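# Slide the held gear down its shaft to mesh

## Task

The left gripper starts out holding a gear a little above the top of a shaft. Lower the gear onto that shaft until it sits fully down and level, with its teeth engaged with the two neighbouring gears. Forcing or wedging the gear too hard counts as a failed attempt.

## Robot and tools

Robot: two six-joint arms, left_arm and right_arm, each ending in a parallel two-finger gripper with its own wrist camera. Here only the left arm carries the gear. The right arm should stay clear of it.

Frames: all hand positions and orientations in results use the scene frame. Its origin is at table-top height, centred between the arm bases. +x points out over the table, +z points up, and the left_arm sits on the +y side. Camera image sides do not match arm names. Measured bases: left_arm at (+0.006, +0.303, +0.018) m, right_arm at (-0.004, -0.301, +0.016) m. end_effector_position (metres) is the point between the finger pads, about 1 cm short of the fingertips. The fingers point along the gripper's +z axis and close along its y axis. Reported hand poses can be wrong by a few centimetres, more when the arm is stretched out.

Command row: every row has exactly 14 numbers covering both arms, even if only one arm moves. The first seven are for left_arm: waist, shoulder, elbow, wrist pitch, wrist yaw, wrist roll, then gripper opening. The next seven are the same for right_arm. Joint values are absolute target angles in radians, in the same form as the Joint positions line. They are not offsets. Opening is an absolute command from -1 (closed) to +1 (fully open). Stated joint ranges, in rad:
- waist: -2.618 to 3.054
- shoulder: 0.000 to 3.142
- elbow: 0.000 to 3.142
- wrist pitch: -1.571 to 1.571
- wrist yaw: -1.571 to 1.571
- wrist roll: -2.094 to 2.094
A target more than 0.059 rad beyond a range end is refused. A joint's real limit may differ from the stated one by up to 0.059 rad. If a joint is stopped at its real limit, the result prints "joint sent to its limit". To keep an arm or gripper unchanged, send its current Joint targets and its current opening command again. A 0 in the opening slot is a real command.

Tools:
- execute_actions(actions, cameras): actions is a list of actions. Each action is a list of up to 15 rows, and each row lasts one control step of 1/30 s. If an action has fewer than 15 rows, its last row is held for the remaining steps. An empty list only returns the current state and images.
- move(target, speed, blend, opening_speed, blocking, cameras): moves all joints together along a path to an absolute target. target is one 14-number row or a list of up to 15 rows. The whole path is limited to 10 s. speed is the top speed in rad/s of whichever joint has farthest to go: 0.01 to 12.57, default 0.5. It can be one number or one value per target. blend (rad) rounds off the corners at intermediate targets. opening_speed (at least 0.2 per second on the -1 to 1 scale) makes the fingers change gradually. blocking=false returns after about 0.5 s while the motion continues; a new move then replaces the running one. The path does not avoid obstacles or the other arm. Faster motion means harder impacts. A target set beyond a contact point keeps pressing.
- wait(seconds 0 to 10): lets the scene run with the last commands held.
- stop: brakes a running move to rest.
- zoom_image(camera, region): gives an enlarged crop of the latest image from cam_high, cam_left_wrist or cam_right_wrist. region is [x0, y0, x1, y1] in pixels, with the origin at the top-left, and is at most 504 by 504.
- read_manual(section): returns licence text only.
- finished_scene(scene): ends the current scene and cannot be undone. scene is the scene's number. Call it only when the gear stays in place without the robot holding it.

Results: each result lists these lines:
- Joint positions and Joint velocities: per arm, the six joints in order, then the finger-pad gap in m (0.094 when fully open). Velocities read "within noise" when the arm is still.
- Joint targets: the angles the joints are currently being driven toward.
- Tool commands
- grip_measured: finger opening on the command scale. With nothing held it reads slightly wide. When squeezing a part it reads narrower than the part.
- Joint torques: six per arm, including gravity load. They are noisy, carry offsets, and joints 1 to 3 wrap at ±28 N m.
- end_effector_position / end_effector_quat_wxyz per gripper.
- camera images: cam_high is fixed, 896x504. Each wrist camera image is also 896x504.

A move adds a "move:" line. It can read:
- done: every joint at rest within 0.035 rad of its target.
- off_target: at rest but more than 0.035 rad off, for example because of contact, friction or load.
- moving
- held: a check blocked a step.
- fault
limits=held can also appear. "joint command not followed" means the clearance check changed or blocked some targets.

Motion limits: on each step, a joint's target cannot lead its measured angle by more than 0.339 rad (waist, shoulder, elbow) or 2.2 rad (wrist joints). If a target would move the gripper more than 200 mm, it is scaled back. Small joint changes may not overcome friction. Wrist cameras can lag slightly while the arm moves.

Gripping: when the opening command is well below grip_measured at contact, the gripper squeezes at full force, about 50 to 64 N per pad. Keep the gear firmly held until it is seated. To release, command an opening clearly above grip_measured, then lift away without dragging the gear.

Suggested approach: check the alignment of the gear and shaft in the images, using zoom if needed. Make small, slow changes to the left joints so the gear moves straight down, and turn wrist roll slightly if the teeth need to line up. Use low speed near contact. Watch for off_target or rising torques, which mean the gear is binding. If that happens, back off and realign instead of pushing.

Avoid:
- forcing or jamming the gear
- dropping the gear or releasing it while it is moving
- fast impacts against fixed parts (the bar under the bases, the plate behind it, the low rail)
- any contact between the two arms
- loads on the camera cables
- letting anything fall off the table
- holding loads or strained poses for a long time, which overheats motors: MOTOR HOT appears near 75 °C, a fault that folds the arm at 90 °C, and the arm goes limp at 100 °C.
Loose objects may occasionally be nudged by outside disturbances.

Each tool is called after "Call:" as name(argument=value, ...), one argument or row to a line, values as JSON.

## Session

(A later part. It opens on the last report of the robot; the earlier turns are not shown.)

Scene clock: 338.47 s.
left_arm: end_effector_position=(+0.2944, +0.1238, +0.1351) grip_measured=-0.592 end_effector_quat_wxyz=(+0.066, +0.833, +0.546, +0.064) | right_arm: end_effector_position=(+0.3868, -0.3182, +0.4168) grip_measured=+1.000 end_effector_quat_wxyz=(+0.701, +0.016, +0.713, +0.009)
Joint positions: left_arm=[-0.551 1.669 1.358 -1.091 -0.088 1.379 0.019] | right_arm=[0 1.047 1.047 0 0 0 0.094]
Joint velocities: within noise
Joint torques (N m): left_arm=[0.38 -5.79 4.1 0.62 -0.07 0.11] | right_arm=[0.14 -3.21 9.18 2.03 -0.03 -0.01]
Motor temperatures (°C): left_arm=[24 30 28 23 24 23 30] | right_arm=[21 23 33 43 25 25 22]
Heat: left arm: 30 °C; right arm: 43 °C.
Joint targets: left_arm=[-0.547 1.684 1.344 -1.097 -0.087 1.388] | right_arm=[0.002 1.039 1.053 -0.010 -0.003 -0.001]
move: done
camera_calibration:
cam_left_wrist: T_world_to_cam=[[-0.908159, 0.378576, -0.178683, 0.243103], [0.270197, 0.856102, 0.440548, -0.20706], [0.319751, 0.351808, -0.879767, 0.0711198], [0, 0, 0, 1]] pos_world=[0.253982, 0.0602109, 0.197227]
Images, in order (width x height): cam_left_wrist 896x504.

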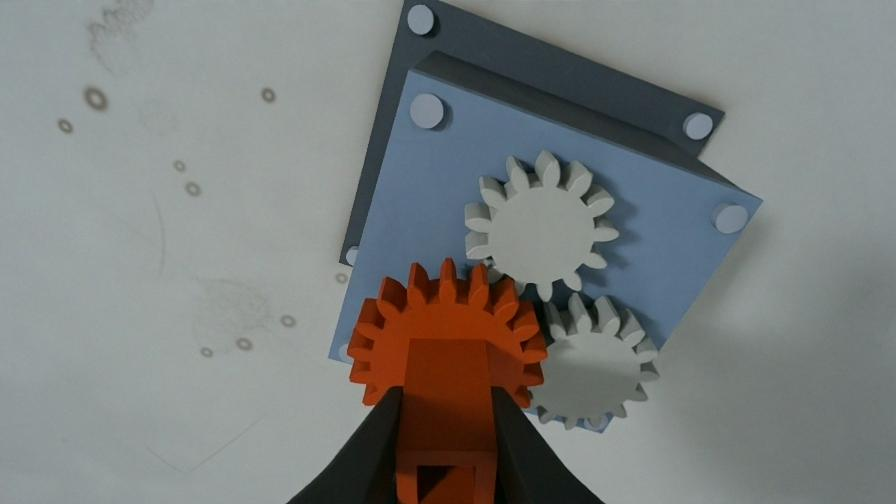

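Call:
move(
  target=[
    [-0.547,1.684,1.344,-1.097,-0.087,1.402,-1,0.002,1.039,1.053,-0.010,-0.003,-0.001,1],
    [-0.547,1.684,1.344,-1.097,-0.087,1.420,-1,0.002,1.039,1.053,-0.010,-0.003,-0.001,1],
  ],
  speed=0.02,
  cameras=["cam_left_wrist"],
)

Call:
zoom_image(
  camera="cam_left_wrist",
  region=[470, 250, 526, 300],
)

Call:
zoom_image(
  camera="cam_left_wrist",
  region=[510, 285, 600, 435],
)

Scene clock: 345.47 s.
left_arm: end_effector_position=(+0.2946, +0.1237, +0.1351) grip_measured=-0.592 end_effector_quat_wxyz=(+0.065, +0.841, +0.533, +0.065) | right_arm: end_effector_position=(+0.3868, -0.3182, +0.4168) grip_measured=+1.000 end_effector_quat_wxyz=(+0.701, +0.016, +0.713, +0.009)
Joint positions: left_arm=[-0.551 1.669 1.358 -1.09 -0.088 1.411 0.019] | right_arm=[0 1.047 1.047 0 0 0 0.094]
Joint velocities: within noise
Joint torques (N m): left_arm=[0.38 -5.79 4.1 0.62 -0.07 0.06] | right_arm=[0.14 -3.21 9.17 2.03 -0.03 0]
Motor temperatures (°C): left_arm=[24 29 28 23 24 23 30] | right_arm=[21 23 33 43 25 25 22]
Heat: left arm: 30 °C; right arm: 43 °C.
Joint targets: left_arm=[-0.547 1.684 1.344 -1.097 -0.087 1.420] | right_arm=[0.002 1.039 1.053 -0.010 -0.003 -0.001]
move: done
camera_calibration:
cam_left_wrist: T_world_to_cam=[[-0.895437, 0.407909, -0.178331, 0.235882], [0.296146, 0.844871, 0.445523, -0.213991], [0.3324, 0.346126, -0.87733, 0.0677301], [0, 0, 0, 1]] pos_world=[0.252077, 0.061133, 0.196825]
Images, in order (width x height): cam_left_wrist 896x504.

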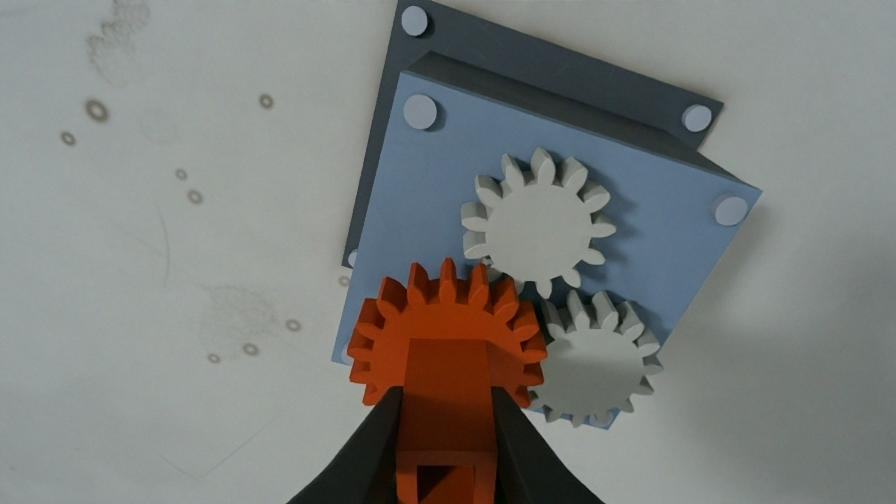

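Scaled by 9.000.

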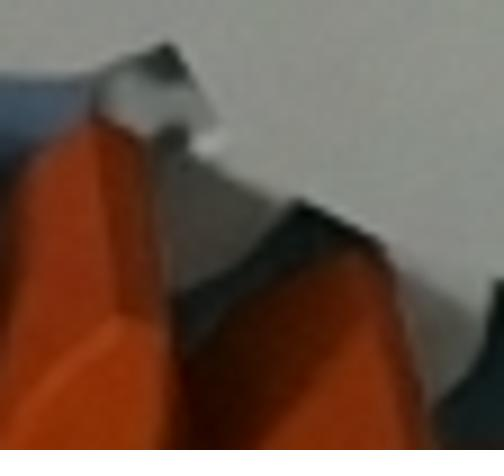

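Scaled by 3.360.

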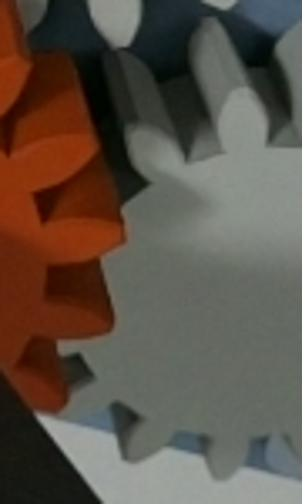

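Call:
move(
  target=[
    [-0.547,1.684,1.343,-1.097,-0.087,1.462,-1,0.002,1.039,1.053,-0.010,-0.003,-0.001,1],
  ],
  speed=0.02,
  cameras=[],
)

Call:
move(
  target=[
    [-0.547,1.684,1.343,-1.097,-0.087,1.285,-1,0.002,1.039,1.053,-0.010,-0.003,-0.001,1],
  ],
  speed=0.025,
  cameras=["cam_left_wrist"],
)

Call:
zoom_image(
  camera="cam_left_wrist",
  region=[450, 240, 610, 440],
)

Scene clock: 385.07 s.
left_arm: end_effector_position=(+0.2947, +0.1236, +0.1351) grip_measured=-0.592 end_effector_quat_wxyz=(+0.064, +0.852, +0.515, +0.066) | right_arm: end_effector_position=(+0.3868, -0.3182, +0.4168) grip_measured=+1.000 end_effector_quat_wxyz=(+0.701, +0.016, +0.713, +0.009)
Joint positions: left_arm=[-0.551 1.669 1.358 -1.089 -0.088 1.453 0.019] | right_arm=[0 1.047 1.047 0 0 0 0.094]
Joint velocities: within noise
Joint torques (N m): left_arm=[0.39 -5.79 4.03 0.61 -0.07 0.11] | right_arm=[0.13 -3.22 9.18 2.03 -0.03 0]
Motor temperatures (°C): left_arm=[24 29 28 23 24 23 30] | right_arm=[21 23 33 44 25 25 22]
Heat: left arm: 30 °C; right arm: 44 °C.
Joint targets: left_arm=[-0.547 1.684 1.343 -1.097 -0.087 1.462] | right_arm=[0.002 1.039 1.053 -0.010 -0.003 -0.001]
move: done
No camera images: "cameras" was empty.

Scene clock: 392.43 s.
left_arm: end_effector_position=(+0.2951, +0.1241, +0.1352) grip_measured=-0.592 end_effector_quat_wxyz=(+0.069, +0.809, +0.581, +0.063) | right_arm: end_effector_position=(+0.3868, -0.3182, +0.4168) grip_measured=+1.000 end_effector_quat_wxyz=(+0.701, +0.016, +0.713, +0.009)
Joint positions: left_arm=[-0.551 1.669 1.358 -1.089 -0.091 1.295 0.019] | right_arm=[0 1.047 1.047 0 0 0 0.094]
Joint velocities: within noise
Joint torques (N m): left_arm=[0.39 -5.79 4.01 0.61 -0.03 -0.11] | right_arm=[0.13 -3.19 9.17 2.03 -0.02 -0.01]
Motor temperatures (°C): left_arm=[24 29 28 23 24 23 30] | right_arm=[21 23 33 44 25 25 22]
Heat: left arm: 30 °C; right arm: 44 °C.
Joint targets: left_arm=[-0.547 1.684 1.343 -1.097 -0.087 1.285] | right_arm=[0.002 1.039 1.053 -0.010 -0.003 -0.001]
move: done
camera_calibration:
cam_left_wrist: T_world_to_cam=[[-0.936391, 0.299484, -0.182979, 0.262412], [0.198016, 0.881294, 0.429082, -0.187811], [0.289761, 0.365555, -0.884538, 0.0787164], [0, 0, 0, 1]] pos_world=[0.260101, 0.0581537, 0.19823]
Images, in order (width x height): cam_left_wrist 896x504.

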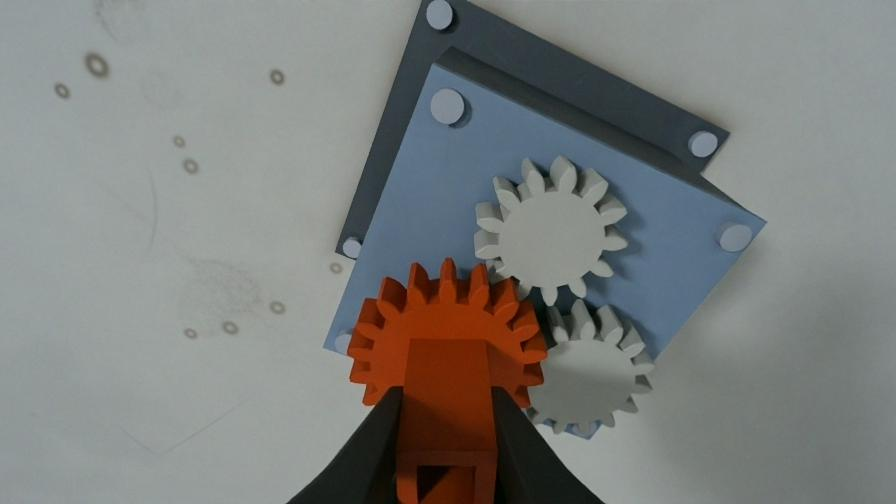

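Scaled by 2.520.

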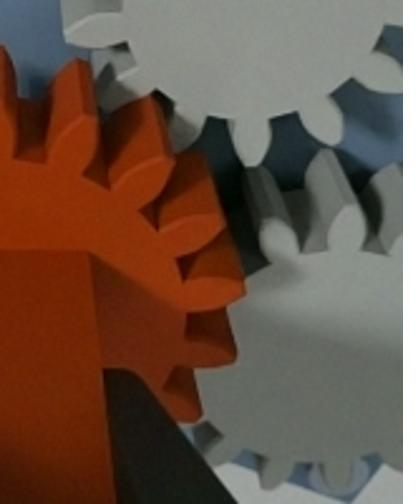

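Call:
move(
  target=[
    [-0.551,1.684,1.414,-1.174,-0.087,1.29,-1,0.002,1.039,1.053,-0.010,-0.003,-0.001,1],
    [-0.396,1.471,1.198,-1.127,-0.087,1.5385,-1,0.002,1.039,1.053,-0.010,-0.003,-0.001,1],
  ],
  speed=[0.12,0.25],
  cameras=["cam_left_wrist"],
)

Call:
zoom_image(
  camera="cam_left_wrist",
  region=[200, 80, 520, 400],
)

Scene clock: 449.57 s.
left_arm: end_effector_position=(+0.2781, +0.1900, +0.1421) grip_measured=-0.592 end_effector_quat_wxyz=(+0.056, +0.832, +0.547, +0.074) | right_arm: end_effector_position=(+0.3868, -0.3182, +0.4168) grip_measured=+1.000 end_effector_quat_wxyz=(+0.701, +0.016, +0.713, +0.009)
Joint positions: left_arm=[-0.399 1.492 1.209 -1.115 -0.091 1.53 0.019] | right_arm=[0 1.047 1.047 0 0 0 0.094]
Joint velocities: left_arm=[-0.002 0.022 -0.012 0.154 -0.051 0.022 0] | right_arm=[within noise]
Joint torques (N m): left_arm=[0.34 -7.19 4.26 0.58 -0.02 0.11] | right_arm=[0.14 -3.19 9.18 2.03 -0.03 -0.01]
Motor temperatures (°C): left_arm=[24 29 28 23 24 23 30] | right_arm=[21 24 34 44 25 25 22]
Heat: left arm: 30 °C; right arm: 44 °C.
Joint targets: left_arm=[-0.396 1.471 1.198 -1.127 -0.087 1.539] | right_arm=[0.002 1.039 1.053 -0.010 -0.003 -0.001]
move: done
camera_calibration:
cam_left_wrist: T_world_to_cam=[[-0.908439, 0.380163, -0.173824, 0.203668], [0.263826, 0.843974, 0.467015, -0.262066], [0.324245, 0.378396, -0.866996, 0.051125], [0, 0, 0, 1]] pos_world=[0.237582, 0.124405, 0.202116]
Images, in order (width x height): cam_left_wrist 896x504.

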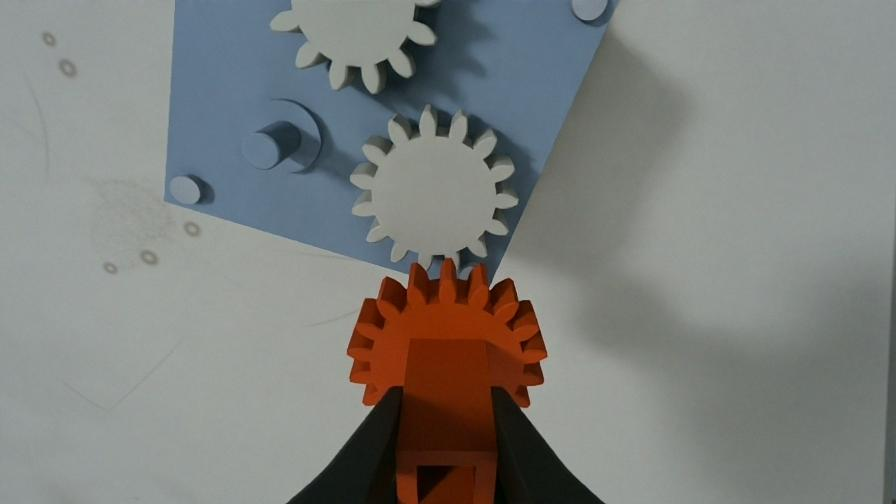

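Scaled by 1.575.

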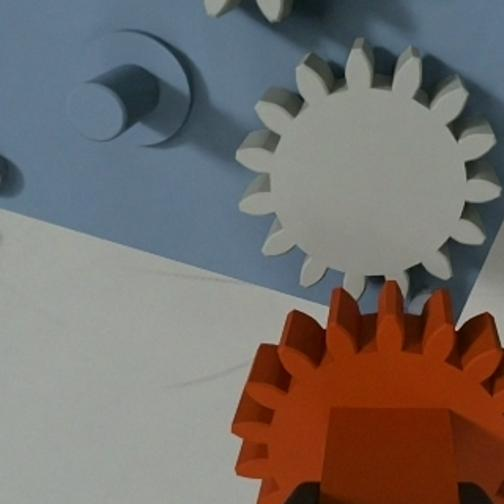

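Call:
zoom_image(
  camera="cam_left_wrist",
  region=[330, 90, 530, 290],
)

Call:
zoom_image(
  camera="cam_left_wrist",
  region=[230, 0, 450, 190],
)

Scaled by 2.520.

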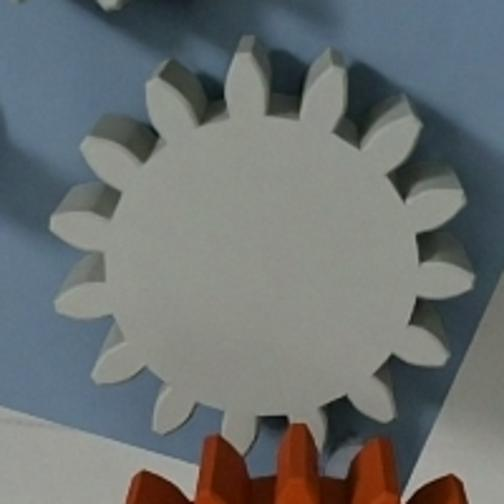

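Scaled by 2.291.

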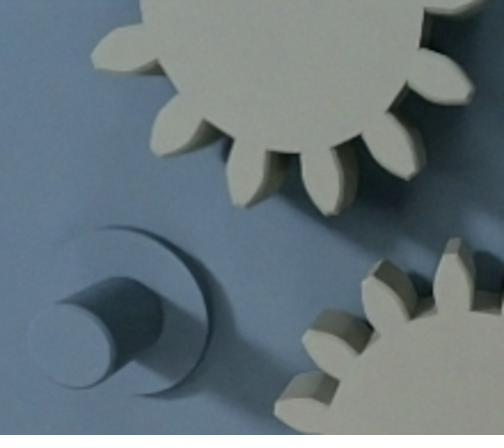

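Call:
move(
  target=[
    [-0.378,1.517,1.206,-1.125,-0.087,1.5555,-1,0.002,1.039,1.053,-0.010,-0.003,-0.001,1],
    [-0.378,1.528,1.185,-1.101,-0.087,1.5555,-1,0.002,1.039,1.053,-0.010,-0.003,-0.001,1],
  ],
  speed=0.1,
  cameras=["cam_left_wrist"],
)

Call:
zoom_image(
  camera="cam_left_wrist",
  region=[330, 90, 580, 340],
)

Scene clock: 523.13 s.
left_arm: end_effector_position=(+0.2826, +0.1933, +0.1327) grip_measured=-0.592 end_effector_quat_wxyz=(+0.049, +0.833, +0.547, +0.073) | right_arm: end_effector_position=(+0.3868, -0.3182, +0.4168) grip_measured=+1.000 end_effector_quat_wxyz=(+0.701, +0.016, +0.713, +0.009)
Joint positions: left_arm=[-0.382 1.515 1.196 -1.089 -0.091 1.547 0.019] | right_arm=[0 1.047 1.047 0 0 0 0.094]
Joint velocities: within noise
Joint torques (N m): left_arm=[0.42 -4.34 4.3 0.57 -0.02 0.09] | right_arm=[0.14 -3.21 9.18 2.03 -0.03 -0.01]
Motor temperatures (°C): left_arm=[24 29 28 23 24 23 30] | right_arm=[21 24 34 45 25 25 22]
Heat: left arm: 30 °C; right arm: 45 °C.
Joint targets: left_arm=[-0.378 1.528 1.185 -1.101 -0.087 1.555] | right_arm=[0.002 1.039 1.053 -0.010 -0.003 -0.001]
move: done
camera_calibration:
cam_left_wrist: T_world_to_cam=[[-0.91018, 0.381412, -0.161545, 0.203341], [0.26835, 0.840065, 0.471465, -0.262808], [0.315531, 0.385768, -0.866962, 0.041257], [0, 0, 0, 1]] pos_world=[0.242584, 0.127303, 0.192522]
Images, in order (width x height): cam_left_wrist 896x504.

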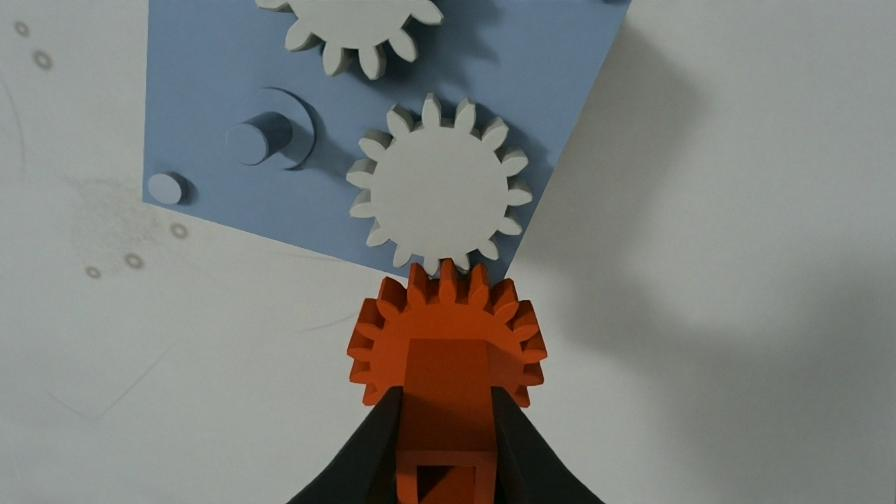

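Scaled by 2.016.

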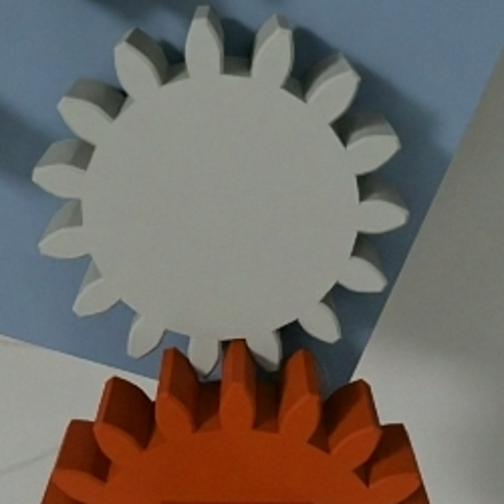

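Call:
move(
  target=[
    [-0.378,1.528,1.175,-1.089,-0.087,1.5555,-1,0.002,1.039,1.053,-0.010,-0.003,-0.001,1],
    [-0.378,1.528,1.175,-1.089,-0.087,1.485,-1,0.002,1.039,1.053,-0.010,-0.003,-0.001,1],
  ],
  speed=0.06,
  cameras=["cam_left_wrist"],
)

Call:
zoom_image(
  camera="cam_left_wrist",
  region=[330, 90, 580, 340],
)

Scene clock: 536.70 s.
left_arm: end_effector_position=(+0.2828, +0.1932, +0.1302) grip_measured=-0.592 end_effector_quat_wxyz=(+0.052, +0.818, +0.568, +0.072) | right_arm: end_effector_position=(+0.3868, -0.3182, +0.4168) grip_measured=+1.000 end_effector_quat_wxyz=(+0.701, +0.016, +0.713, +0.009)
Joint positions: left_arm=[-0.382 1.515 1.186 -1.078 -0.091 1.494 0.019] | right_arm=[0 1.047 1.047 0 0 0 0.094]
Joint velocities: within noise
Joint torques (N m): left_arm=[0.42 -4.34 4.29 0.56 -0.03 -0.09] | right_arm=[0.13 -3.19 9.17 2.03 -0.03 0]
Motor temperatures (°C): left_arm=[24 28 28 23 24 23 30] | right_arm=[21 24 34 45 25 25 22]
Heat: left arm: 30 °C; right arm: 45 °C.
Joint targets: left_arm=[-0.378 1.528 1.175 -1.089 -0.087 1.485] | right_arm=[0.002 1.039 1.053 -0.010 -0.003 -0.001]
move: done
camera_calibration:
cam_left_wrist: T_world_to_cam=[[-0.928421, 0.332101, -0.166565, 0.218572], [0.223634, 0.857539, 0.463265, -0.251264], [0.296686, 0.392856, -0.870426, 0.0435591], [0, 0, 0, 1]] pos_world=[0.246195, 0.125768, 0.190723]
Images, in order (width x height): cam_left_wrist 896x504.

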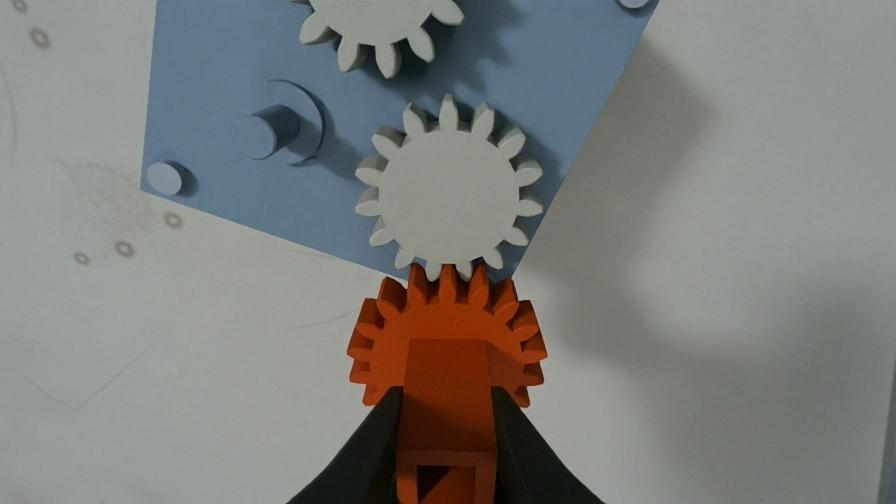

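Scaled by 2.016.

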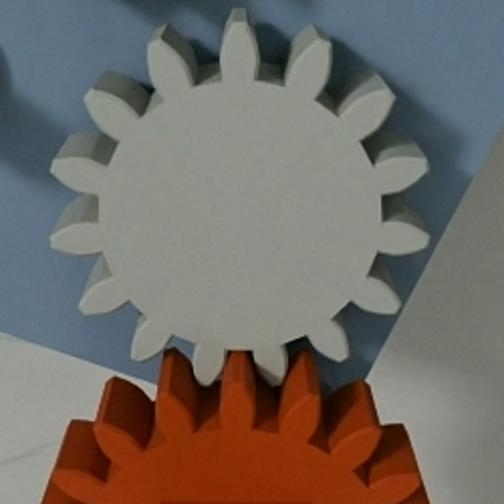

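Call:
move(
  target=[
    [-0.378,1.528,1.175,-1.089,-0.087,1.455,-1,0.002,1.039,1.053,-0.010,-0.003,-0.001,1],
  ],
  speed=0.06,
  cameras=["cam_left_wrist"],
)

Call:
zoom_image(
  camera="cam_left_wrist",
  region=[340, 85, 560, 295],
)

Call:
zoom_image(
  camera="cam_left_wrist",
  region=[230, 0, 480, 190],
)

Scene clock: 545.53 s.
left_arm: end_effector_position=(+0.2828, +0.1932, +0.1302) grip_measured=-0.592 end_effector_quat_wxyz=(+0.053, +0.809, +0.581, +0.071) | right_arm: end_effector_position=(+0.3868, -0.3182, +0.4168) grip_measured=+1.000 end_effector_quat_wxyz=(+0.701, +0.016, +0.713, +0.009)
Joint positions: left_arm=[-0.382 1.515 1.186 -1.078 -0.091 1.464 0.019] | right_arm=[0 1.047 1.047 0 0 0 0.094]
Joint velocities: within noise
Joint torques (N m): left_arm=[0.42 -4.36 4.29 0.56 -0.03 -0.08] | right_arm=[0.14 -3.21 9.2 2.03 -0.02 -0.01]
Motor temperatures (°C): left_arm=[24 28 28 23 24 23 30] | right_arm=[21 24 34 45 25 25 22]
Heat: left arm: 30 °C; right arm: 45 °C.
Joint targets: left_arm=[-0.378 1.528 1.175 -1.089 -0.087 1.455] | right_arm=[0.002 1.039 1.053 -0.010 -0.003 -0.001]
move: done
camera_calibration:
cam_left_wrist: T_world_to_cam=[[-0.937849, 0.303572, -0.168179, 0.226988], [0.198118, 0.866203, 0.458739, -0.245079], [0.284937, 0.396908, -0.872511, 0.0464433], [0, 0, 0, 1]] pos_world=[0.248202, 0.124948, 0.191124]
Images, in order (width x height): cam_left_wrist 896x504.

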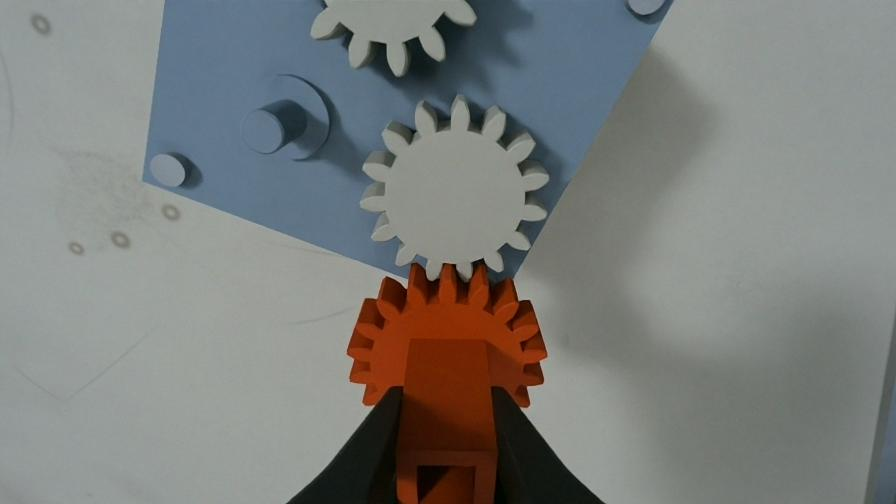

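Scaled by 2.291.

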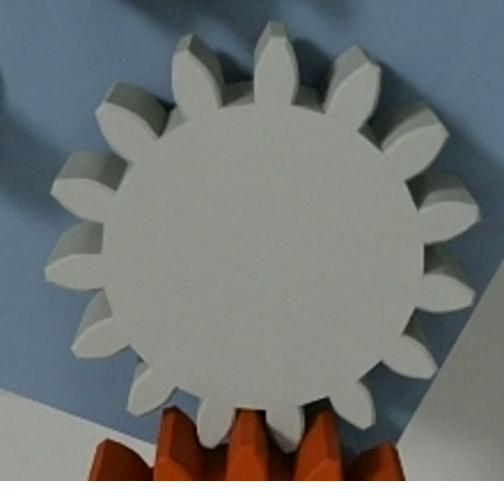

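Scaled by 2.016.

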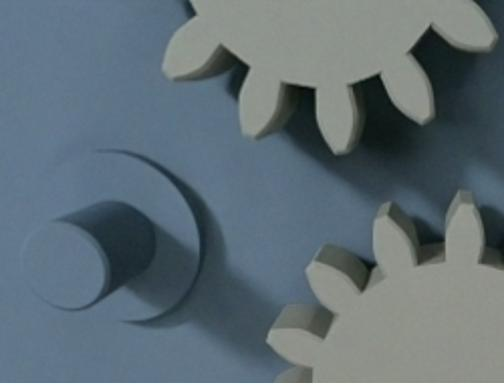

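Call:
move(
  target=[
    [-0.378,1.528,1.175,-1.089,-0.087,1.490,-1,0.002,1.039,1.053,-0.010,-0.003,-0.001,1],
    [-0.378,1.474,1.258,-1.187,-0.087,1.490,-1,0.002,1.039,1.053,-0.010,-0.003,-0.001,1],
    [-0.575,1.684,1.42,-1.175,-0.087,1.3615,-1,0.002,1.039,1.053,-0.010,-0.003,-0.001,1],
    [-0.547,1.684,1.380,-1.143,-0.087,1.3615,-1,0.002,1.039,1.053,-0.010,-0.003,-0.001,1],
  ],
  speed=[0.1,0.12,0.25,0.12],
  cameras=["cam_left_wrist"],
)

Call:
zoom_image(
  camera="cam_left_wrist",
  region=[380, 130, 660, 410],
)

Scene clock: 599.87 s.
left_arm: end_effector_position=(+0.2933, +0.1257, +0.1426) grip_measured=-0.592 end_effector_quat_wxyz=(+0.061, +0.830, +0.551, +0.062) | right_arm: end_effector_position=(+0.3868, -0.3182, +0.4168) grip_measured=+1.000 end_effector_quat_wxyz=(+0.701, +0.016, +0.713, +0.009)
Joint positions: left_arm=[-0.55 1.67 1.391 -1.133 -0.09 1.37 0.019] | right_arm=[0 1.047 1.047 0 0 0 0.094]
Joint velocities: within noise
Joint torques (N m): left_arm=[0.31 -5.87 4.31 0.58 -0.03 -0.09] | right_arm=[0.14 -3.19 9.18 2.03 -0.02 0]
Motor temperatures (°C): left_arm=[24 28 28 23 24 23 31] | right_arm=[21 24 34 45 25 25 22]
Heat: left arm: 31 °C; right arm: 45 °C.
Joint targets: left_arm=[-0.547 1.684 1.380 -1.143 -0.087 1.361] | right_arm=[0.002 1.039 1.053 -0.010 -0.003 -0.001]
move: done
camera_calibration:
cam_left_wrist: T_world_to_cam=[[-0.913244, 0.37062, -0.169194, 0.243981], [0.265042, 0.855852, 0.444151, -0.210611], [0.309416, 0.360774, -0.879831, 0.0793423], [0, 0, 0, 1]] pos_world=[0.254085, 0.0612029, 0.204631]
Images, in order (width x height): cam_left_wrist 896x504.

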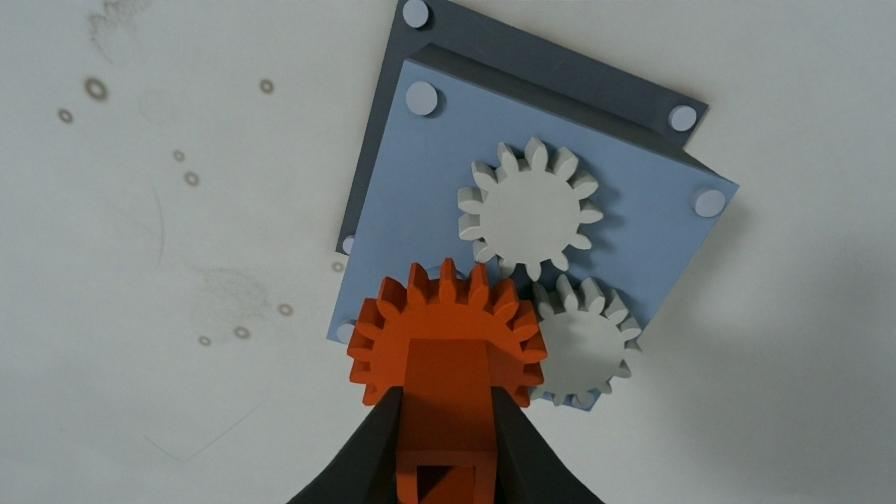

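Scaled by 1.800.

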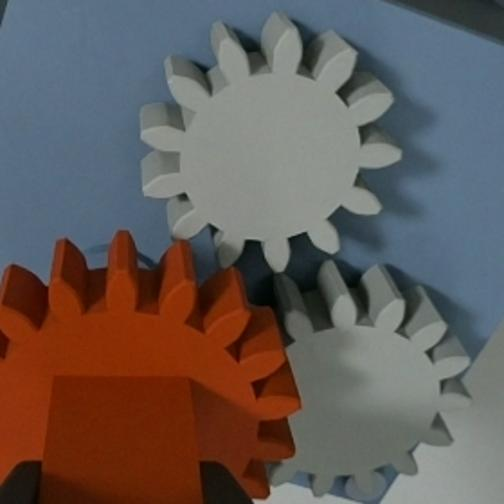

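Call:
move(
  target=[
    [-0.547,1.684,1.352,-1.1095,-0.085,1.3615,-1,0.002,1.039,1.053,-0.010,-0.003,-0.001,1],
  ],
  speed=0.04,
  cameras=["cam_left_wrist"],
)

Call:
zoom_image(
  camera="cam_left_wrist",
  region=[380, 130, 660, 410],
)

Scene clock: 605.07 s.
left_arm: end_effector_position=(+0.2934, +0.1256, +0.1384) grip_measured=-0.592 end_effector_quat_wxyz=(+0.061, +0.830, +0.551, +0.063) | right_arm: end_effector_position=(+0.3868, -0.3182, +0.4168) grip_measured=+1.000 end_effector_quat_wxyz=(+0.701, +0.016, +0.713, +0.009)
Joint positions: left_arm=[-0.55 1.67 1.374 -1.115 -0.09 1.37 0.019] | right_arm=[0 1.047 1.047 0 0 0 0.094]
Joint velocities: within noise
Joint torques (N m): left_arm=[0.31 -5.86 3.54 0.73 -0.01 -0.09] | right_arm=[0.13 -3.21 9.18 2.03 -0.02 -0.01]
Motor temperatures (°C): left_arm=[24 28 28 23 24 23 31] | right_arm=[21 24 34 45 25 25 22]
Heat: left arm: 31 °C; right arm: 45 °C.
Joint targets: left_arm=[-0.547 1.684 1.352 -1.109 -0.085 1.361] | right_arm=[0.002 1.039 1.053 -0.010 -0.003 -0.001]
move: done
camera_calibration:
cam_left_wrist: T_world_to_cam=[[-0.913241, 0.370103, -0.170338, 0.243493], [0.264252, 0.856293, 0.443771, -0.208428], [0.310101, 0.360258, -0.879802, 0.0756535], [0, 0, 0, 1]] pos_world=[0.253985, 0.0611027, 0.200531]
Images, in order (width x height): cam_left_wrist 896x504.

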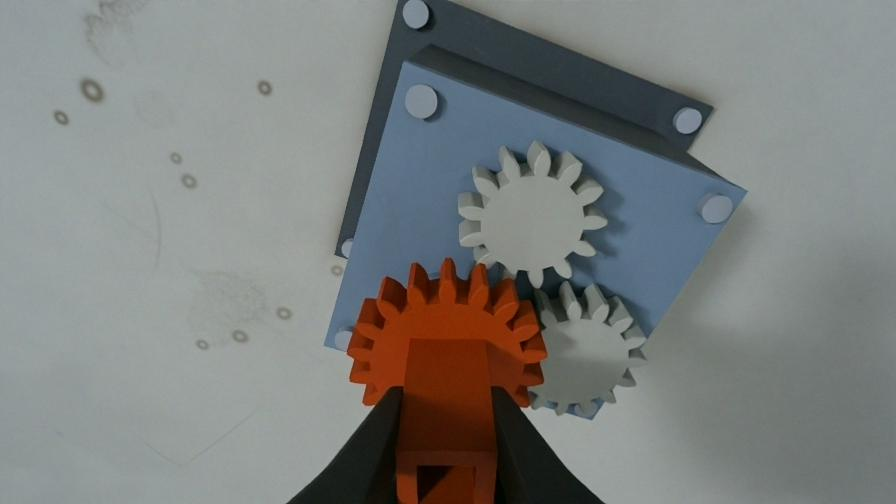

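Scaled by 1.800.

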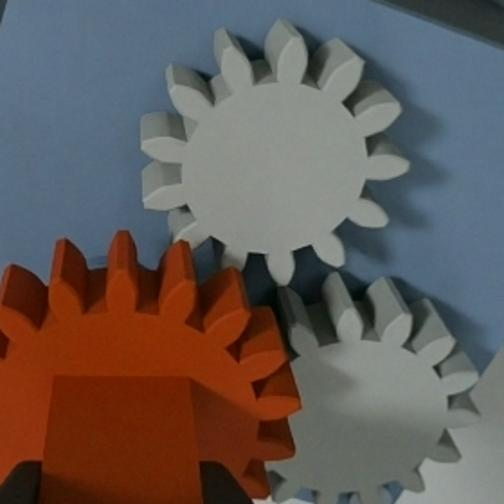

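Call:
move(
  target=[
    [-0.575,1.684,1.412,-1.172,-0.063,1.3615,-1,0.002,1.039,1.053,-0.010,-0.003,-0.001,1],
    [-0.5475,1.684,1.374,-1.131,-0.063,1.3615,-1,0.002,1.039,1.053,-0.010,-0.003,-0.001,1],
  ],
  speed=0.12,
  cameras=["cam_left_wrist"],
)

Call:
zoom_image(
  camera="cam_left_wrist",
  region=[380, 130, 660, 410],
)

Scene clock: 639.13 s.
left_arm: end_effector_position=(+0.2935, +0.1235, +0.1412) grip_measured=-0.592 end_effector_quat_wxyz=(+0.065, +0.830, +0.550, +0.059) | right_arm: end_effector_position=(+0.3868, -0.3182, +0.4168) grip_measured=+1.000 end_effector_quat_wxyz=(+0.701, +0.016, +0.713, +0.009)
Joint positions: left_arm=[-0.55 1.67 1.385 -1.122 -0.082 1.37 0.019] | right_arm=[0 1.047 1.047 0 0 0 0.094]
Joint velocities: within noise
Joint torques (N m): left_arm=[0.31 -5.87 4.3 0.57 0.16 -0.09] | right_arm=[0.14 -3.19 9.18 2.03 -0.03 0]
Motor temperatures (°C): left_arm=[24 29 28 23 24 23 31] | right_arm=[21 24 34 45 25 25 22]
Heat: left arm: 31 °C; right arm: 45 °C.
Joint targets: left_arm=[-0.548 1.684 1.374 -1.131 -0.063 1.361] | right_arm=[0.002 1.039 1.053 -0.010 -0.003 -0.001]
move: done
camera_calibration:
cam_left_wrist: T_world_to_cam=[[-0.912796, 0.370025, -0.172875, 0.24509], [0.266253, 0.860098, 0.435132, -0.207741], [0.309699, 0.351158, -0.883614, 0.0805425], [0, 0, 0, 1]] pos_world=[0.254085, 0.0597052, 0.203933]
Images, in order (width x height): cam_left_wrist 896x504.

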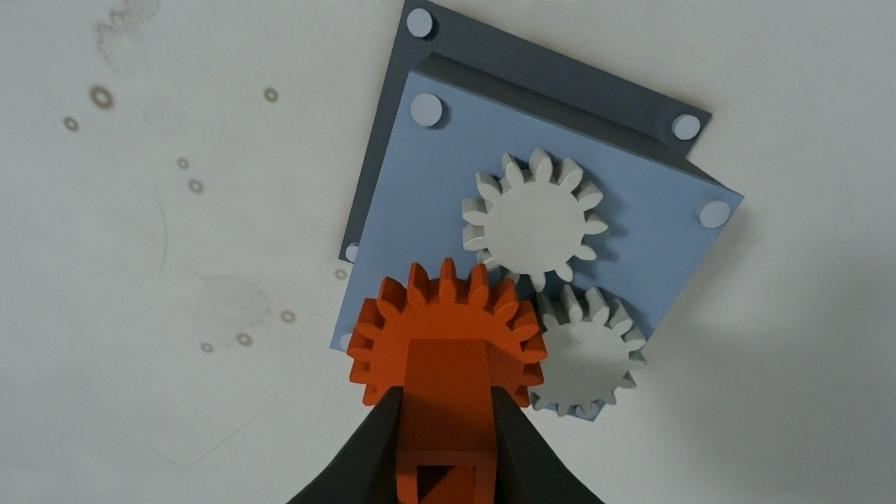

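Scaled by 1.800.

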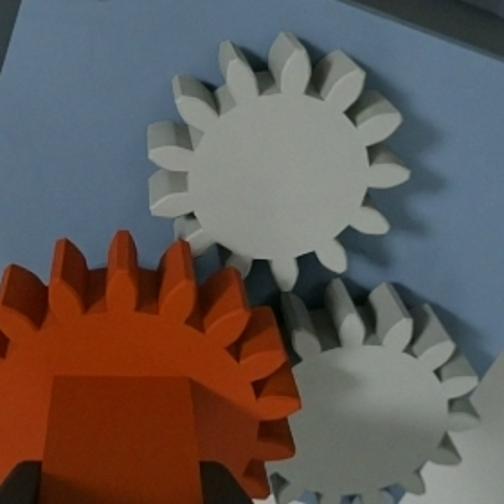

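Call:
move(
  target=[
    [-0.5462,1.684,1.350,-1.104,-0.063,1.3615,-1,0.002,1.039,1.053,-0.010,-0.003,-0.001,1],
  ],
  speed=0.04,
  cameras=["cam_left_wrist"],
)

Call:
zoom_image(
  camera="cam_left_wrist",
  region=[380, 130, 660, 410],
)

Scene clock: 648.23 s.
left_arm: end_effector_position=(+0.2945, +0.1234, +0.1355) grip_measured=-0.592 end_effector_quat_wxyz=(+0.067, +0.830, +0.551, +0.060) | right_arm: end_effector_position=(+0.3868, -0.3182, +0.4168) grip_measured=+1.000 end_effector_quat_wxyz=(+0.701, +0.016, +0.713, +0.009)
Joint positions: left_arm=[-0.548 1.67 1.361 -1.093 -0.082 1.37 0.019] | right_arm=[0 1.047 1.047 0 0 0 0.094]
Joint velocities: within noise
Joint torques (N m): left_arm=[0.25 -5.9 4.27 0.58 0.16 -0.09] | right_arm=[0.14 -3.21 9.18 2.03 -0.02 -0.01]
Motor temperatures (°C): left_arm=[24 29 28 23 24 23 31] | right_arm=[21 24 34 45 25 25 22]
Heat: left arm: 31 °C; right arm: 45 °C.
Joint targets: left_arm=[-0.546 1.684 1.350 -1.104 -0.063 1.361] | right_arm=[0.002 1.039 1.053 -0.010 -0.003 -0.001]
move: done
camera_calibration:
cam_left_wrist: T_world_to_cam=[[-0.91282, 0.3677, -0.177639, 0.245997], [0.262768, 0.861869, 0.433745, -0.20457], [0.31259, 0.349253, -0.883351, 0.0746035], [0, 0, 0, 1]] pos_world=[0.254985, 0.0598042, 0.198331]
Images, in order (width x height): cam_left_wrist 896x504.

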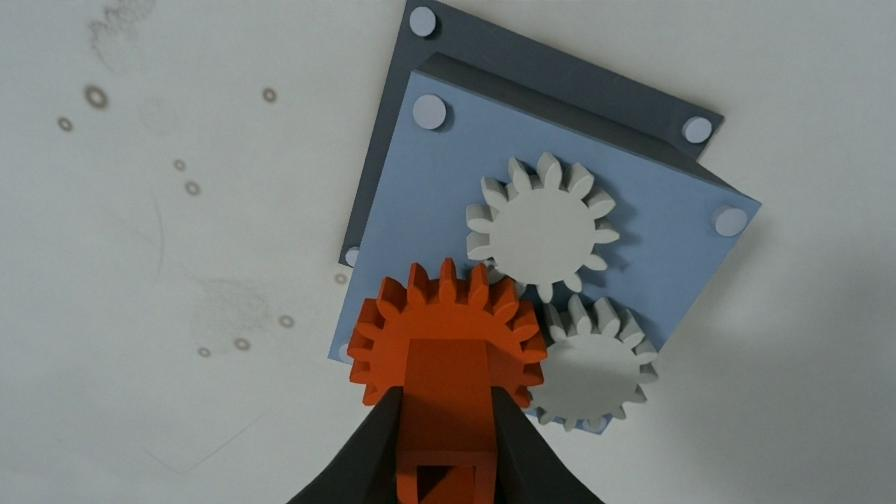

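Scaled by 1.800.

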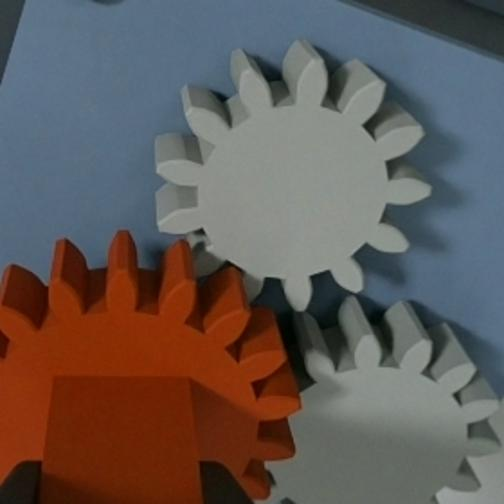

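Call:
move(
  target=[
    [-0.5462,1.684,1.338,-1.091,-0.063,1.3615,-1,0.002,1.039,1.053,-0.010,-0.003,-0.001,1],
  ],
  speed=0.03,
  cameras=["cam_left_wrist"],
)

Call:
zoom_image(
  camera="cam_left_wrist",
  region=[460, 240, 600, 430],
)

Scene clock: 656.80 s.
left_arm: end_effector_position=(+0.2945, +0.1234, +0.1349) grip_measured=-0.592 end_effector_quat_wxyz=(+0.067, +0.830, +0.551, +0.061) | right_arm: end_effector_position=(+0.3868, -0.3182, +0.4168) grip_measured=+1.000 end_effector_quat_wxyz=(+0.701, +0.016, +0.713, +0.009)
Joint positions: left_arm=[-0.548 1.67 1.359 -1.09 -0.082 1.37 0.019] | right_arm=[0 1.047 1.047 0 0 0 0.094]
Joint velocities: within noise
Joint torques (N m): left_arm=[0.24 -5.87 3.62 0.68 0.16 -0.09] | right_arm=[0.13 -3.21 9.18 2.03 -0.03 -0.01]
Motor temperatures (°C): left_arm=[24 29 28 23 24 23 31] | right_arm=[21 24 34 45 25 25 22]
Heat: left arm: 31 °C; right arm: 45 °C.
Joint targets: left_arm=[-0.546 1.684 1.338 -1.091 -0.063 1.361] | right_arm=[0.002 1.039 1.053 -0.010 -0.003 -0.001]
move: done
camera_calibration:
cam_left_wrist: T_world_to_cam=[[-0.912785, 0.367656, -0.177912, 0.245957], [0.262631, 0.86192, 0.433726, -0.204145], [0.312808, 0.349174, -0.883306, 0.0739599], [0, 0, 0, 1]] pos_world=[0.254985, 0.0597042, 0.197631]
Images, in order (width x height): cam_left_wrist 896x504.

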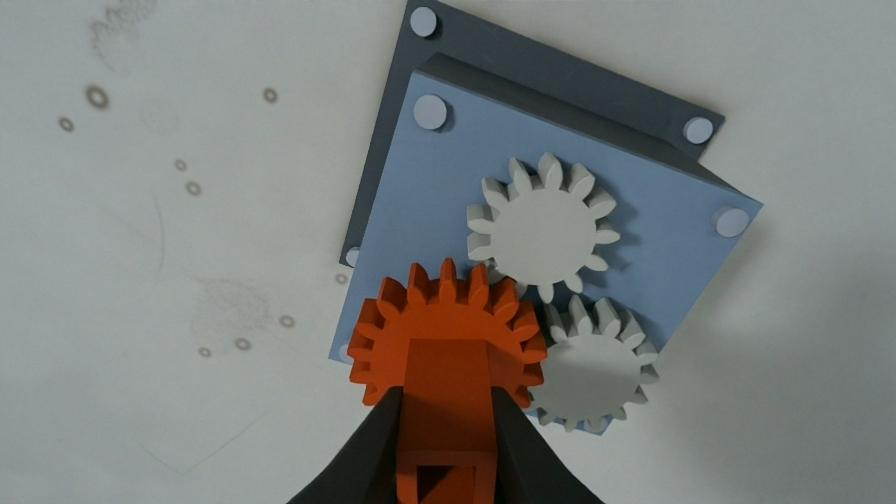

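Scaled by 2.653.

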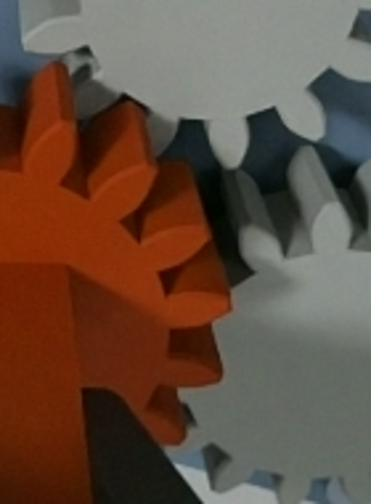

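Call:
move(
  target=[
    [-0.5462,1.684,1.341,-1.091,-0.063,1.325,-1,0.002,1.039,1.053,-0.010,-0.003,-0.001,1],
  ],
  speed=0.025,
  cameras=[],
)

Call:
move(
  target=[
    [-0.5462,1.684,1.341,-1.091,-0.063,1.42,-1,0.002,1.039,1.053,-0.010,-0.003,-0.001,1],
  ],
  speed=0.025,
  cameras=["cam_left_wrist"],
)

Call:
zoom_image(
  camera="cam_left_wrist",
  region=[460, 240, 600, 430],
)

Scene clock: 665.23 s.
left_arm: end_effector_position=(+0.2945, +0.1234, +0.1349) grip_measured=-0.592 end_effector_quat_wxyz=(+0.068, +0.820, +0.565, +0.059) | right_arm: end_effector_position=(+0.3868, -0.3182, +0.4168) grip_measured=+1.000 end_effector_quat_wxyz=(+0.701, +0.016, +0.713, +0.009)
Joint positions: left_arm=[-0.548 1.67 1.359 -1.09 -0.082 1.335 0.019] | right_arm=[0 1.047 1.047 0 0 0 0.094]
Joint velocities: within noise
Joint torques (N m): left_arm=[0.25 -5.87 3.84 0.68 0.16 -0.1] | right_arm=[0.14 -3.21 9.18 2.03 -0.03 0]
Motor temperatures (°C): left_arm=[24 29 28 23 24 23 31] | right_arm=[21 24 34 45 25 25 22]
Heat: left arm: 31 °C; right arm: 45 °C.
Joint targets: left_arm=[-0.546 1.684 1.341 -1.091 -0.063 1.325] | right_arm=[0.002 1.039 1.053 -0.010 -0.003 -0.001]
move: done
No camera images: "cameras" was empty.

Scene clock: 669.33 s.
left_arm: end_effector_position=(+0.2947, +0.1233, +0.1349) grip_measured=-0.592 end_effector_quat_wxyz=(+0.066, +0.841, +0.534, +0.062) | right_arm: end_effector_position=(+0.3868, -0.3182, +0.4168) grip_measured=+1.000 end_effector_quat_wxyz=(+0.701, +0.016, +0.713, +0.009)
Joint positions: left_arm=[-0.548 1.67 1.359 -1.089 -0.082 1.411 0.019] | right_arm=[0 1.047 1.047 0 0 0 0.094]
Joint velocities: within noise
Joint torques (N m): left_arm=[0.25 -5.89 3.84 0.67 0.16 0.11] | right_arm=[0.13 -3.19 9.18 2.03 -0.02 -0.01]
Motor temperatures (°C): left_arm=[24 29 28 23 24 23 31] | right_arm=[21 24 34 45 25 25 22]
Heat: left arm: 31 °C; right arm: 45 °C.
Joint targets: left_arm=[-0.546 1.684 1.341 -1.091 -0.063 1.420] | right_arm=[0.002 1.039 1.053 -0.010 -0.003 -0.001]
move: done
camera_calibration:
cam_left_wrist: T_world_to_cam=[[-0.896694, 0.405475, -0.177567, 0.236732], [0.296136, 0.847665, 0.440191, -0.213107], [0.329004, 0.342133, -0.880172, 0.0696276], [0, 0, 0, 1]] pos_world=[0.252477, 0.0608324, 0.197128]
Images, in order (width x height): cam_left_wrist 896x504.

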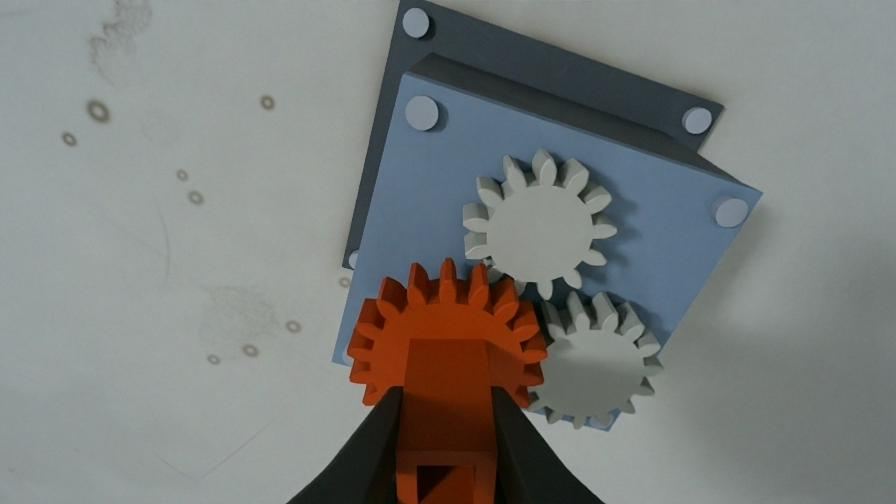

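Scaled by 2.653.

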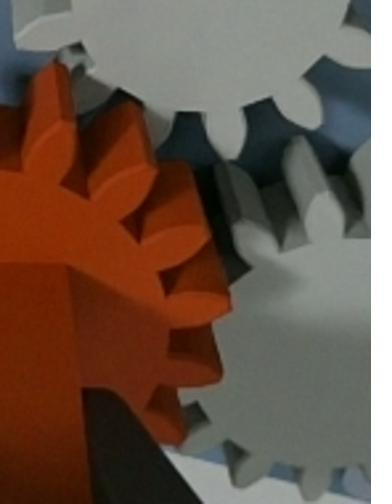

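Call:
zoom_image(
  camera="cam_left_wrist",
  region=[455, 140, 635, 310],
)

Call:
zoom_image(
  camera="cam_left_wrist",
  region=[515, 280, 675, 440],
)

Call:
zoom_image(
  camera="cam_left_wrist",
  region=[340, 250, 560, 415],
)

Scaled by 2.800.

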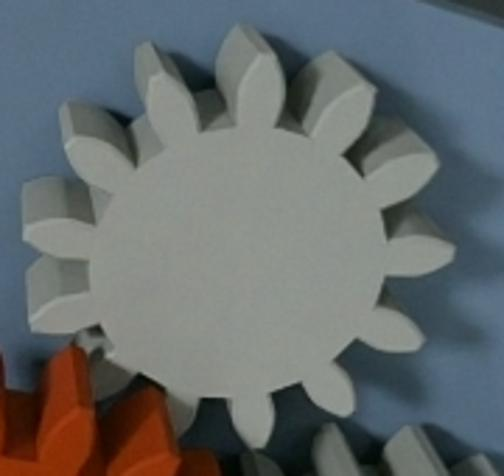

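Scaled by 3.150.

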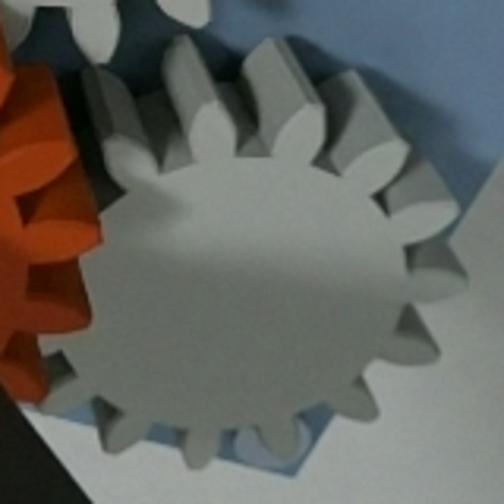

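Scaled by 2.291.

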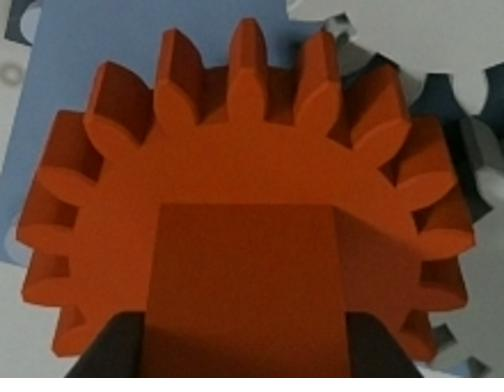

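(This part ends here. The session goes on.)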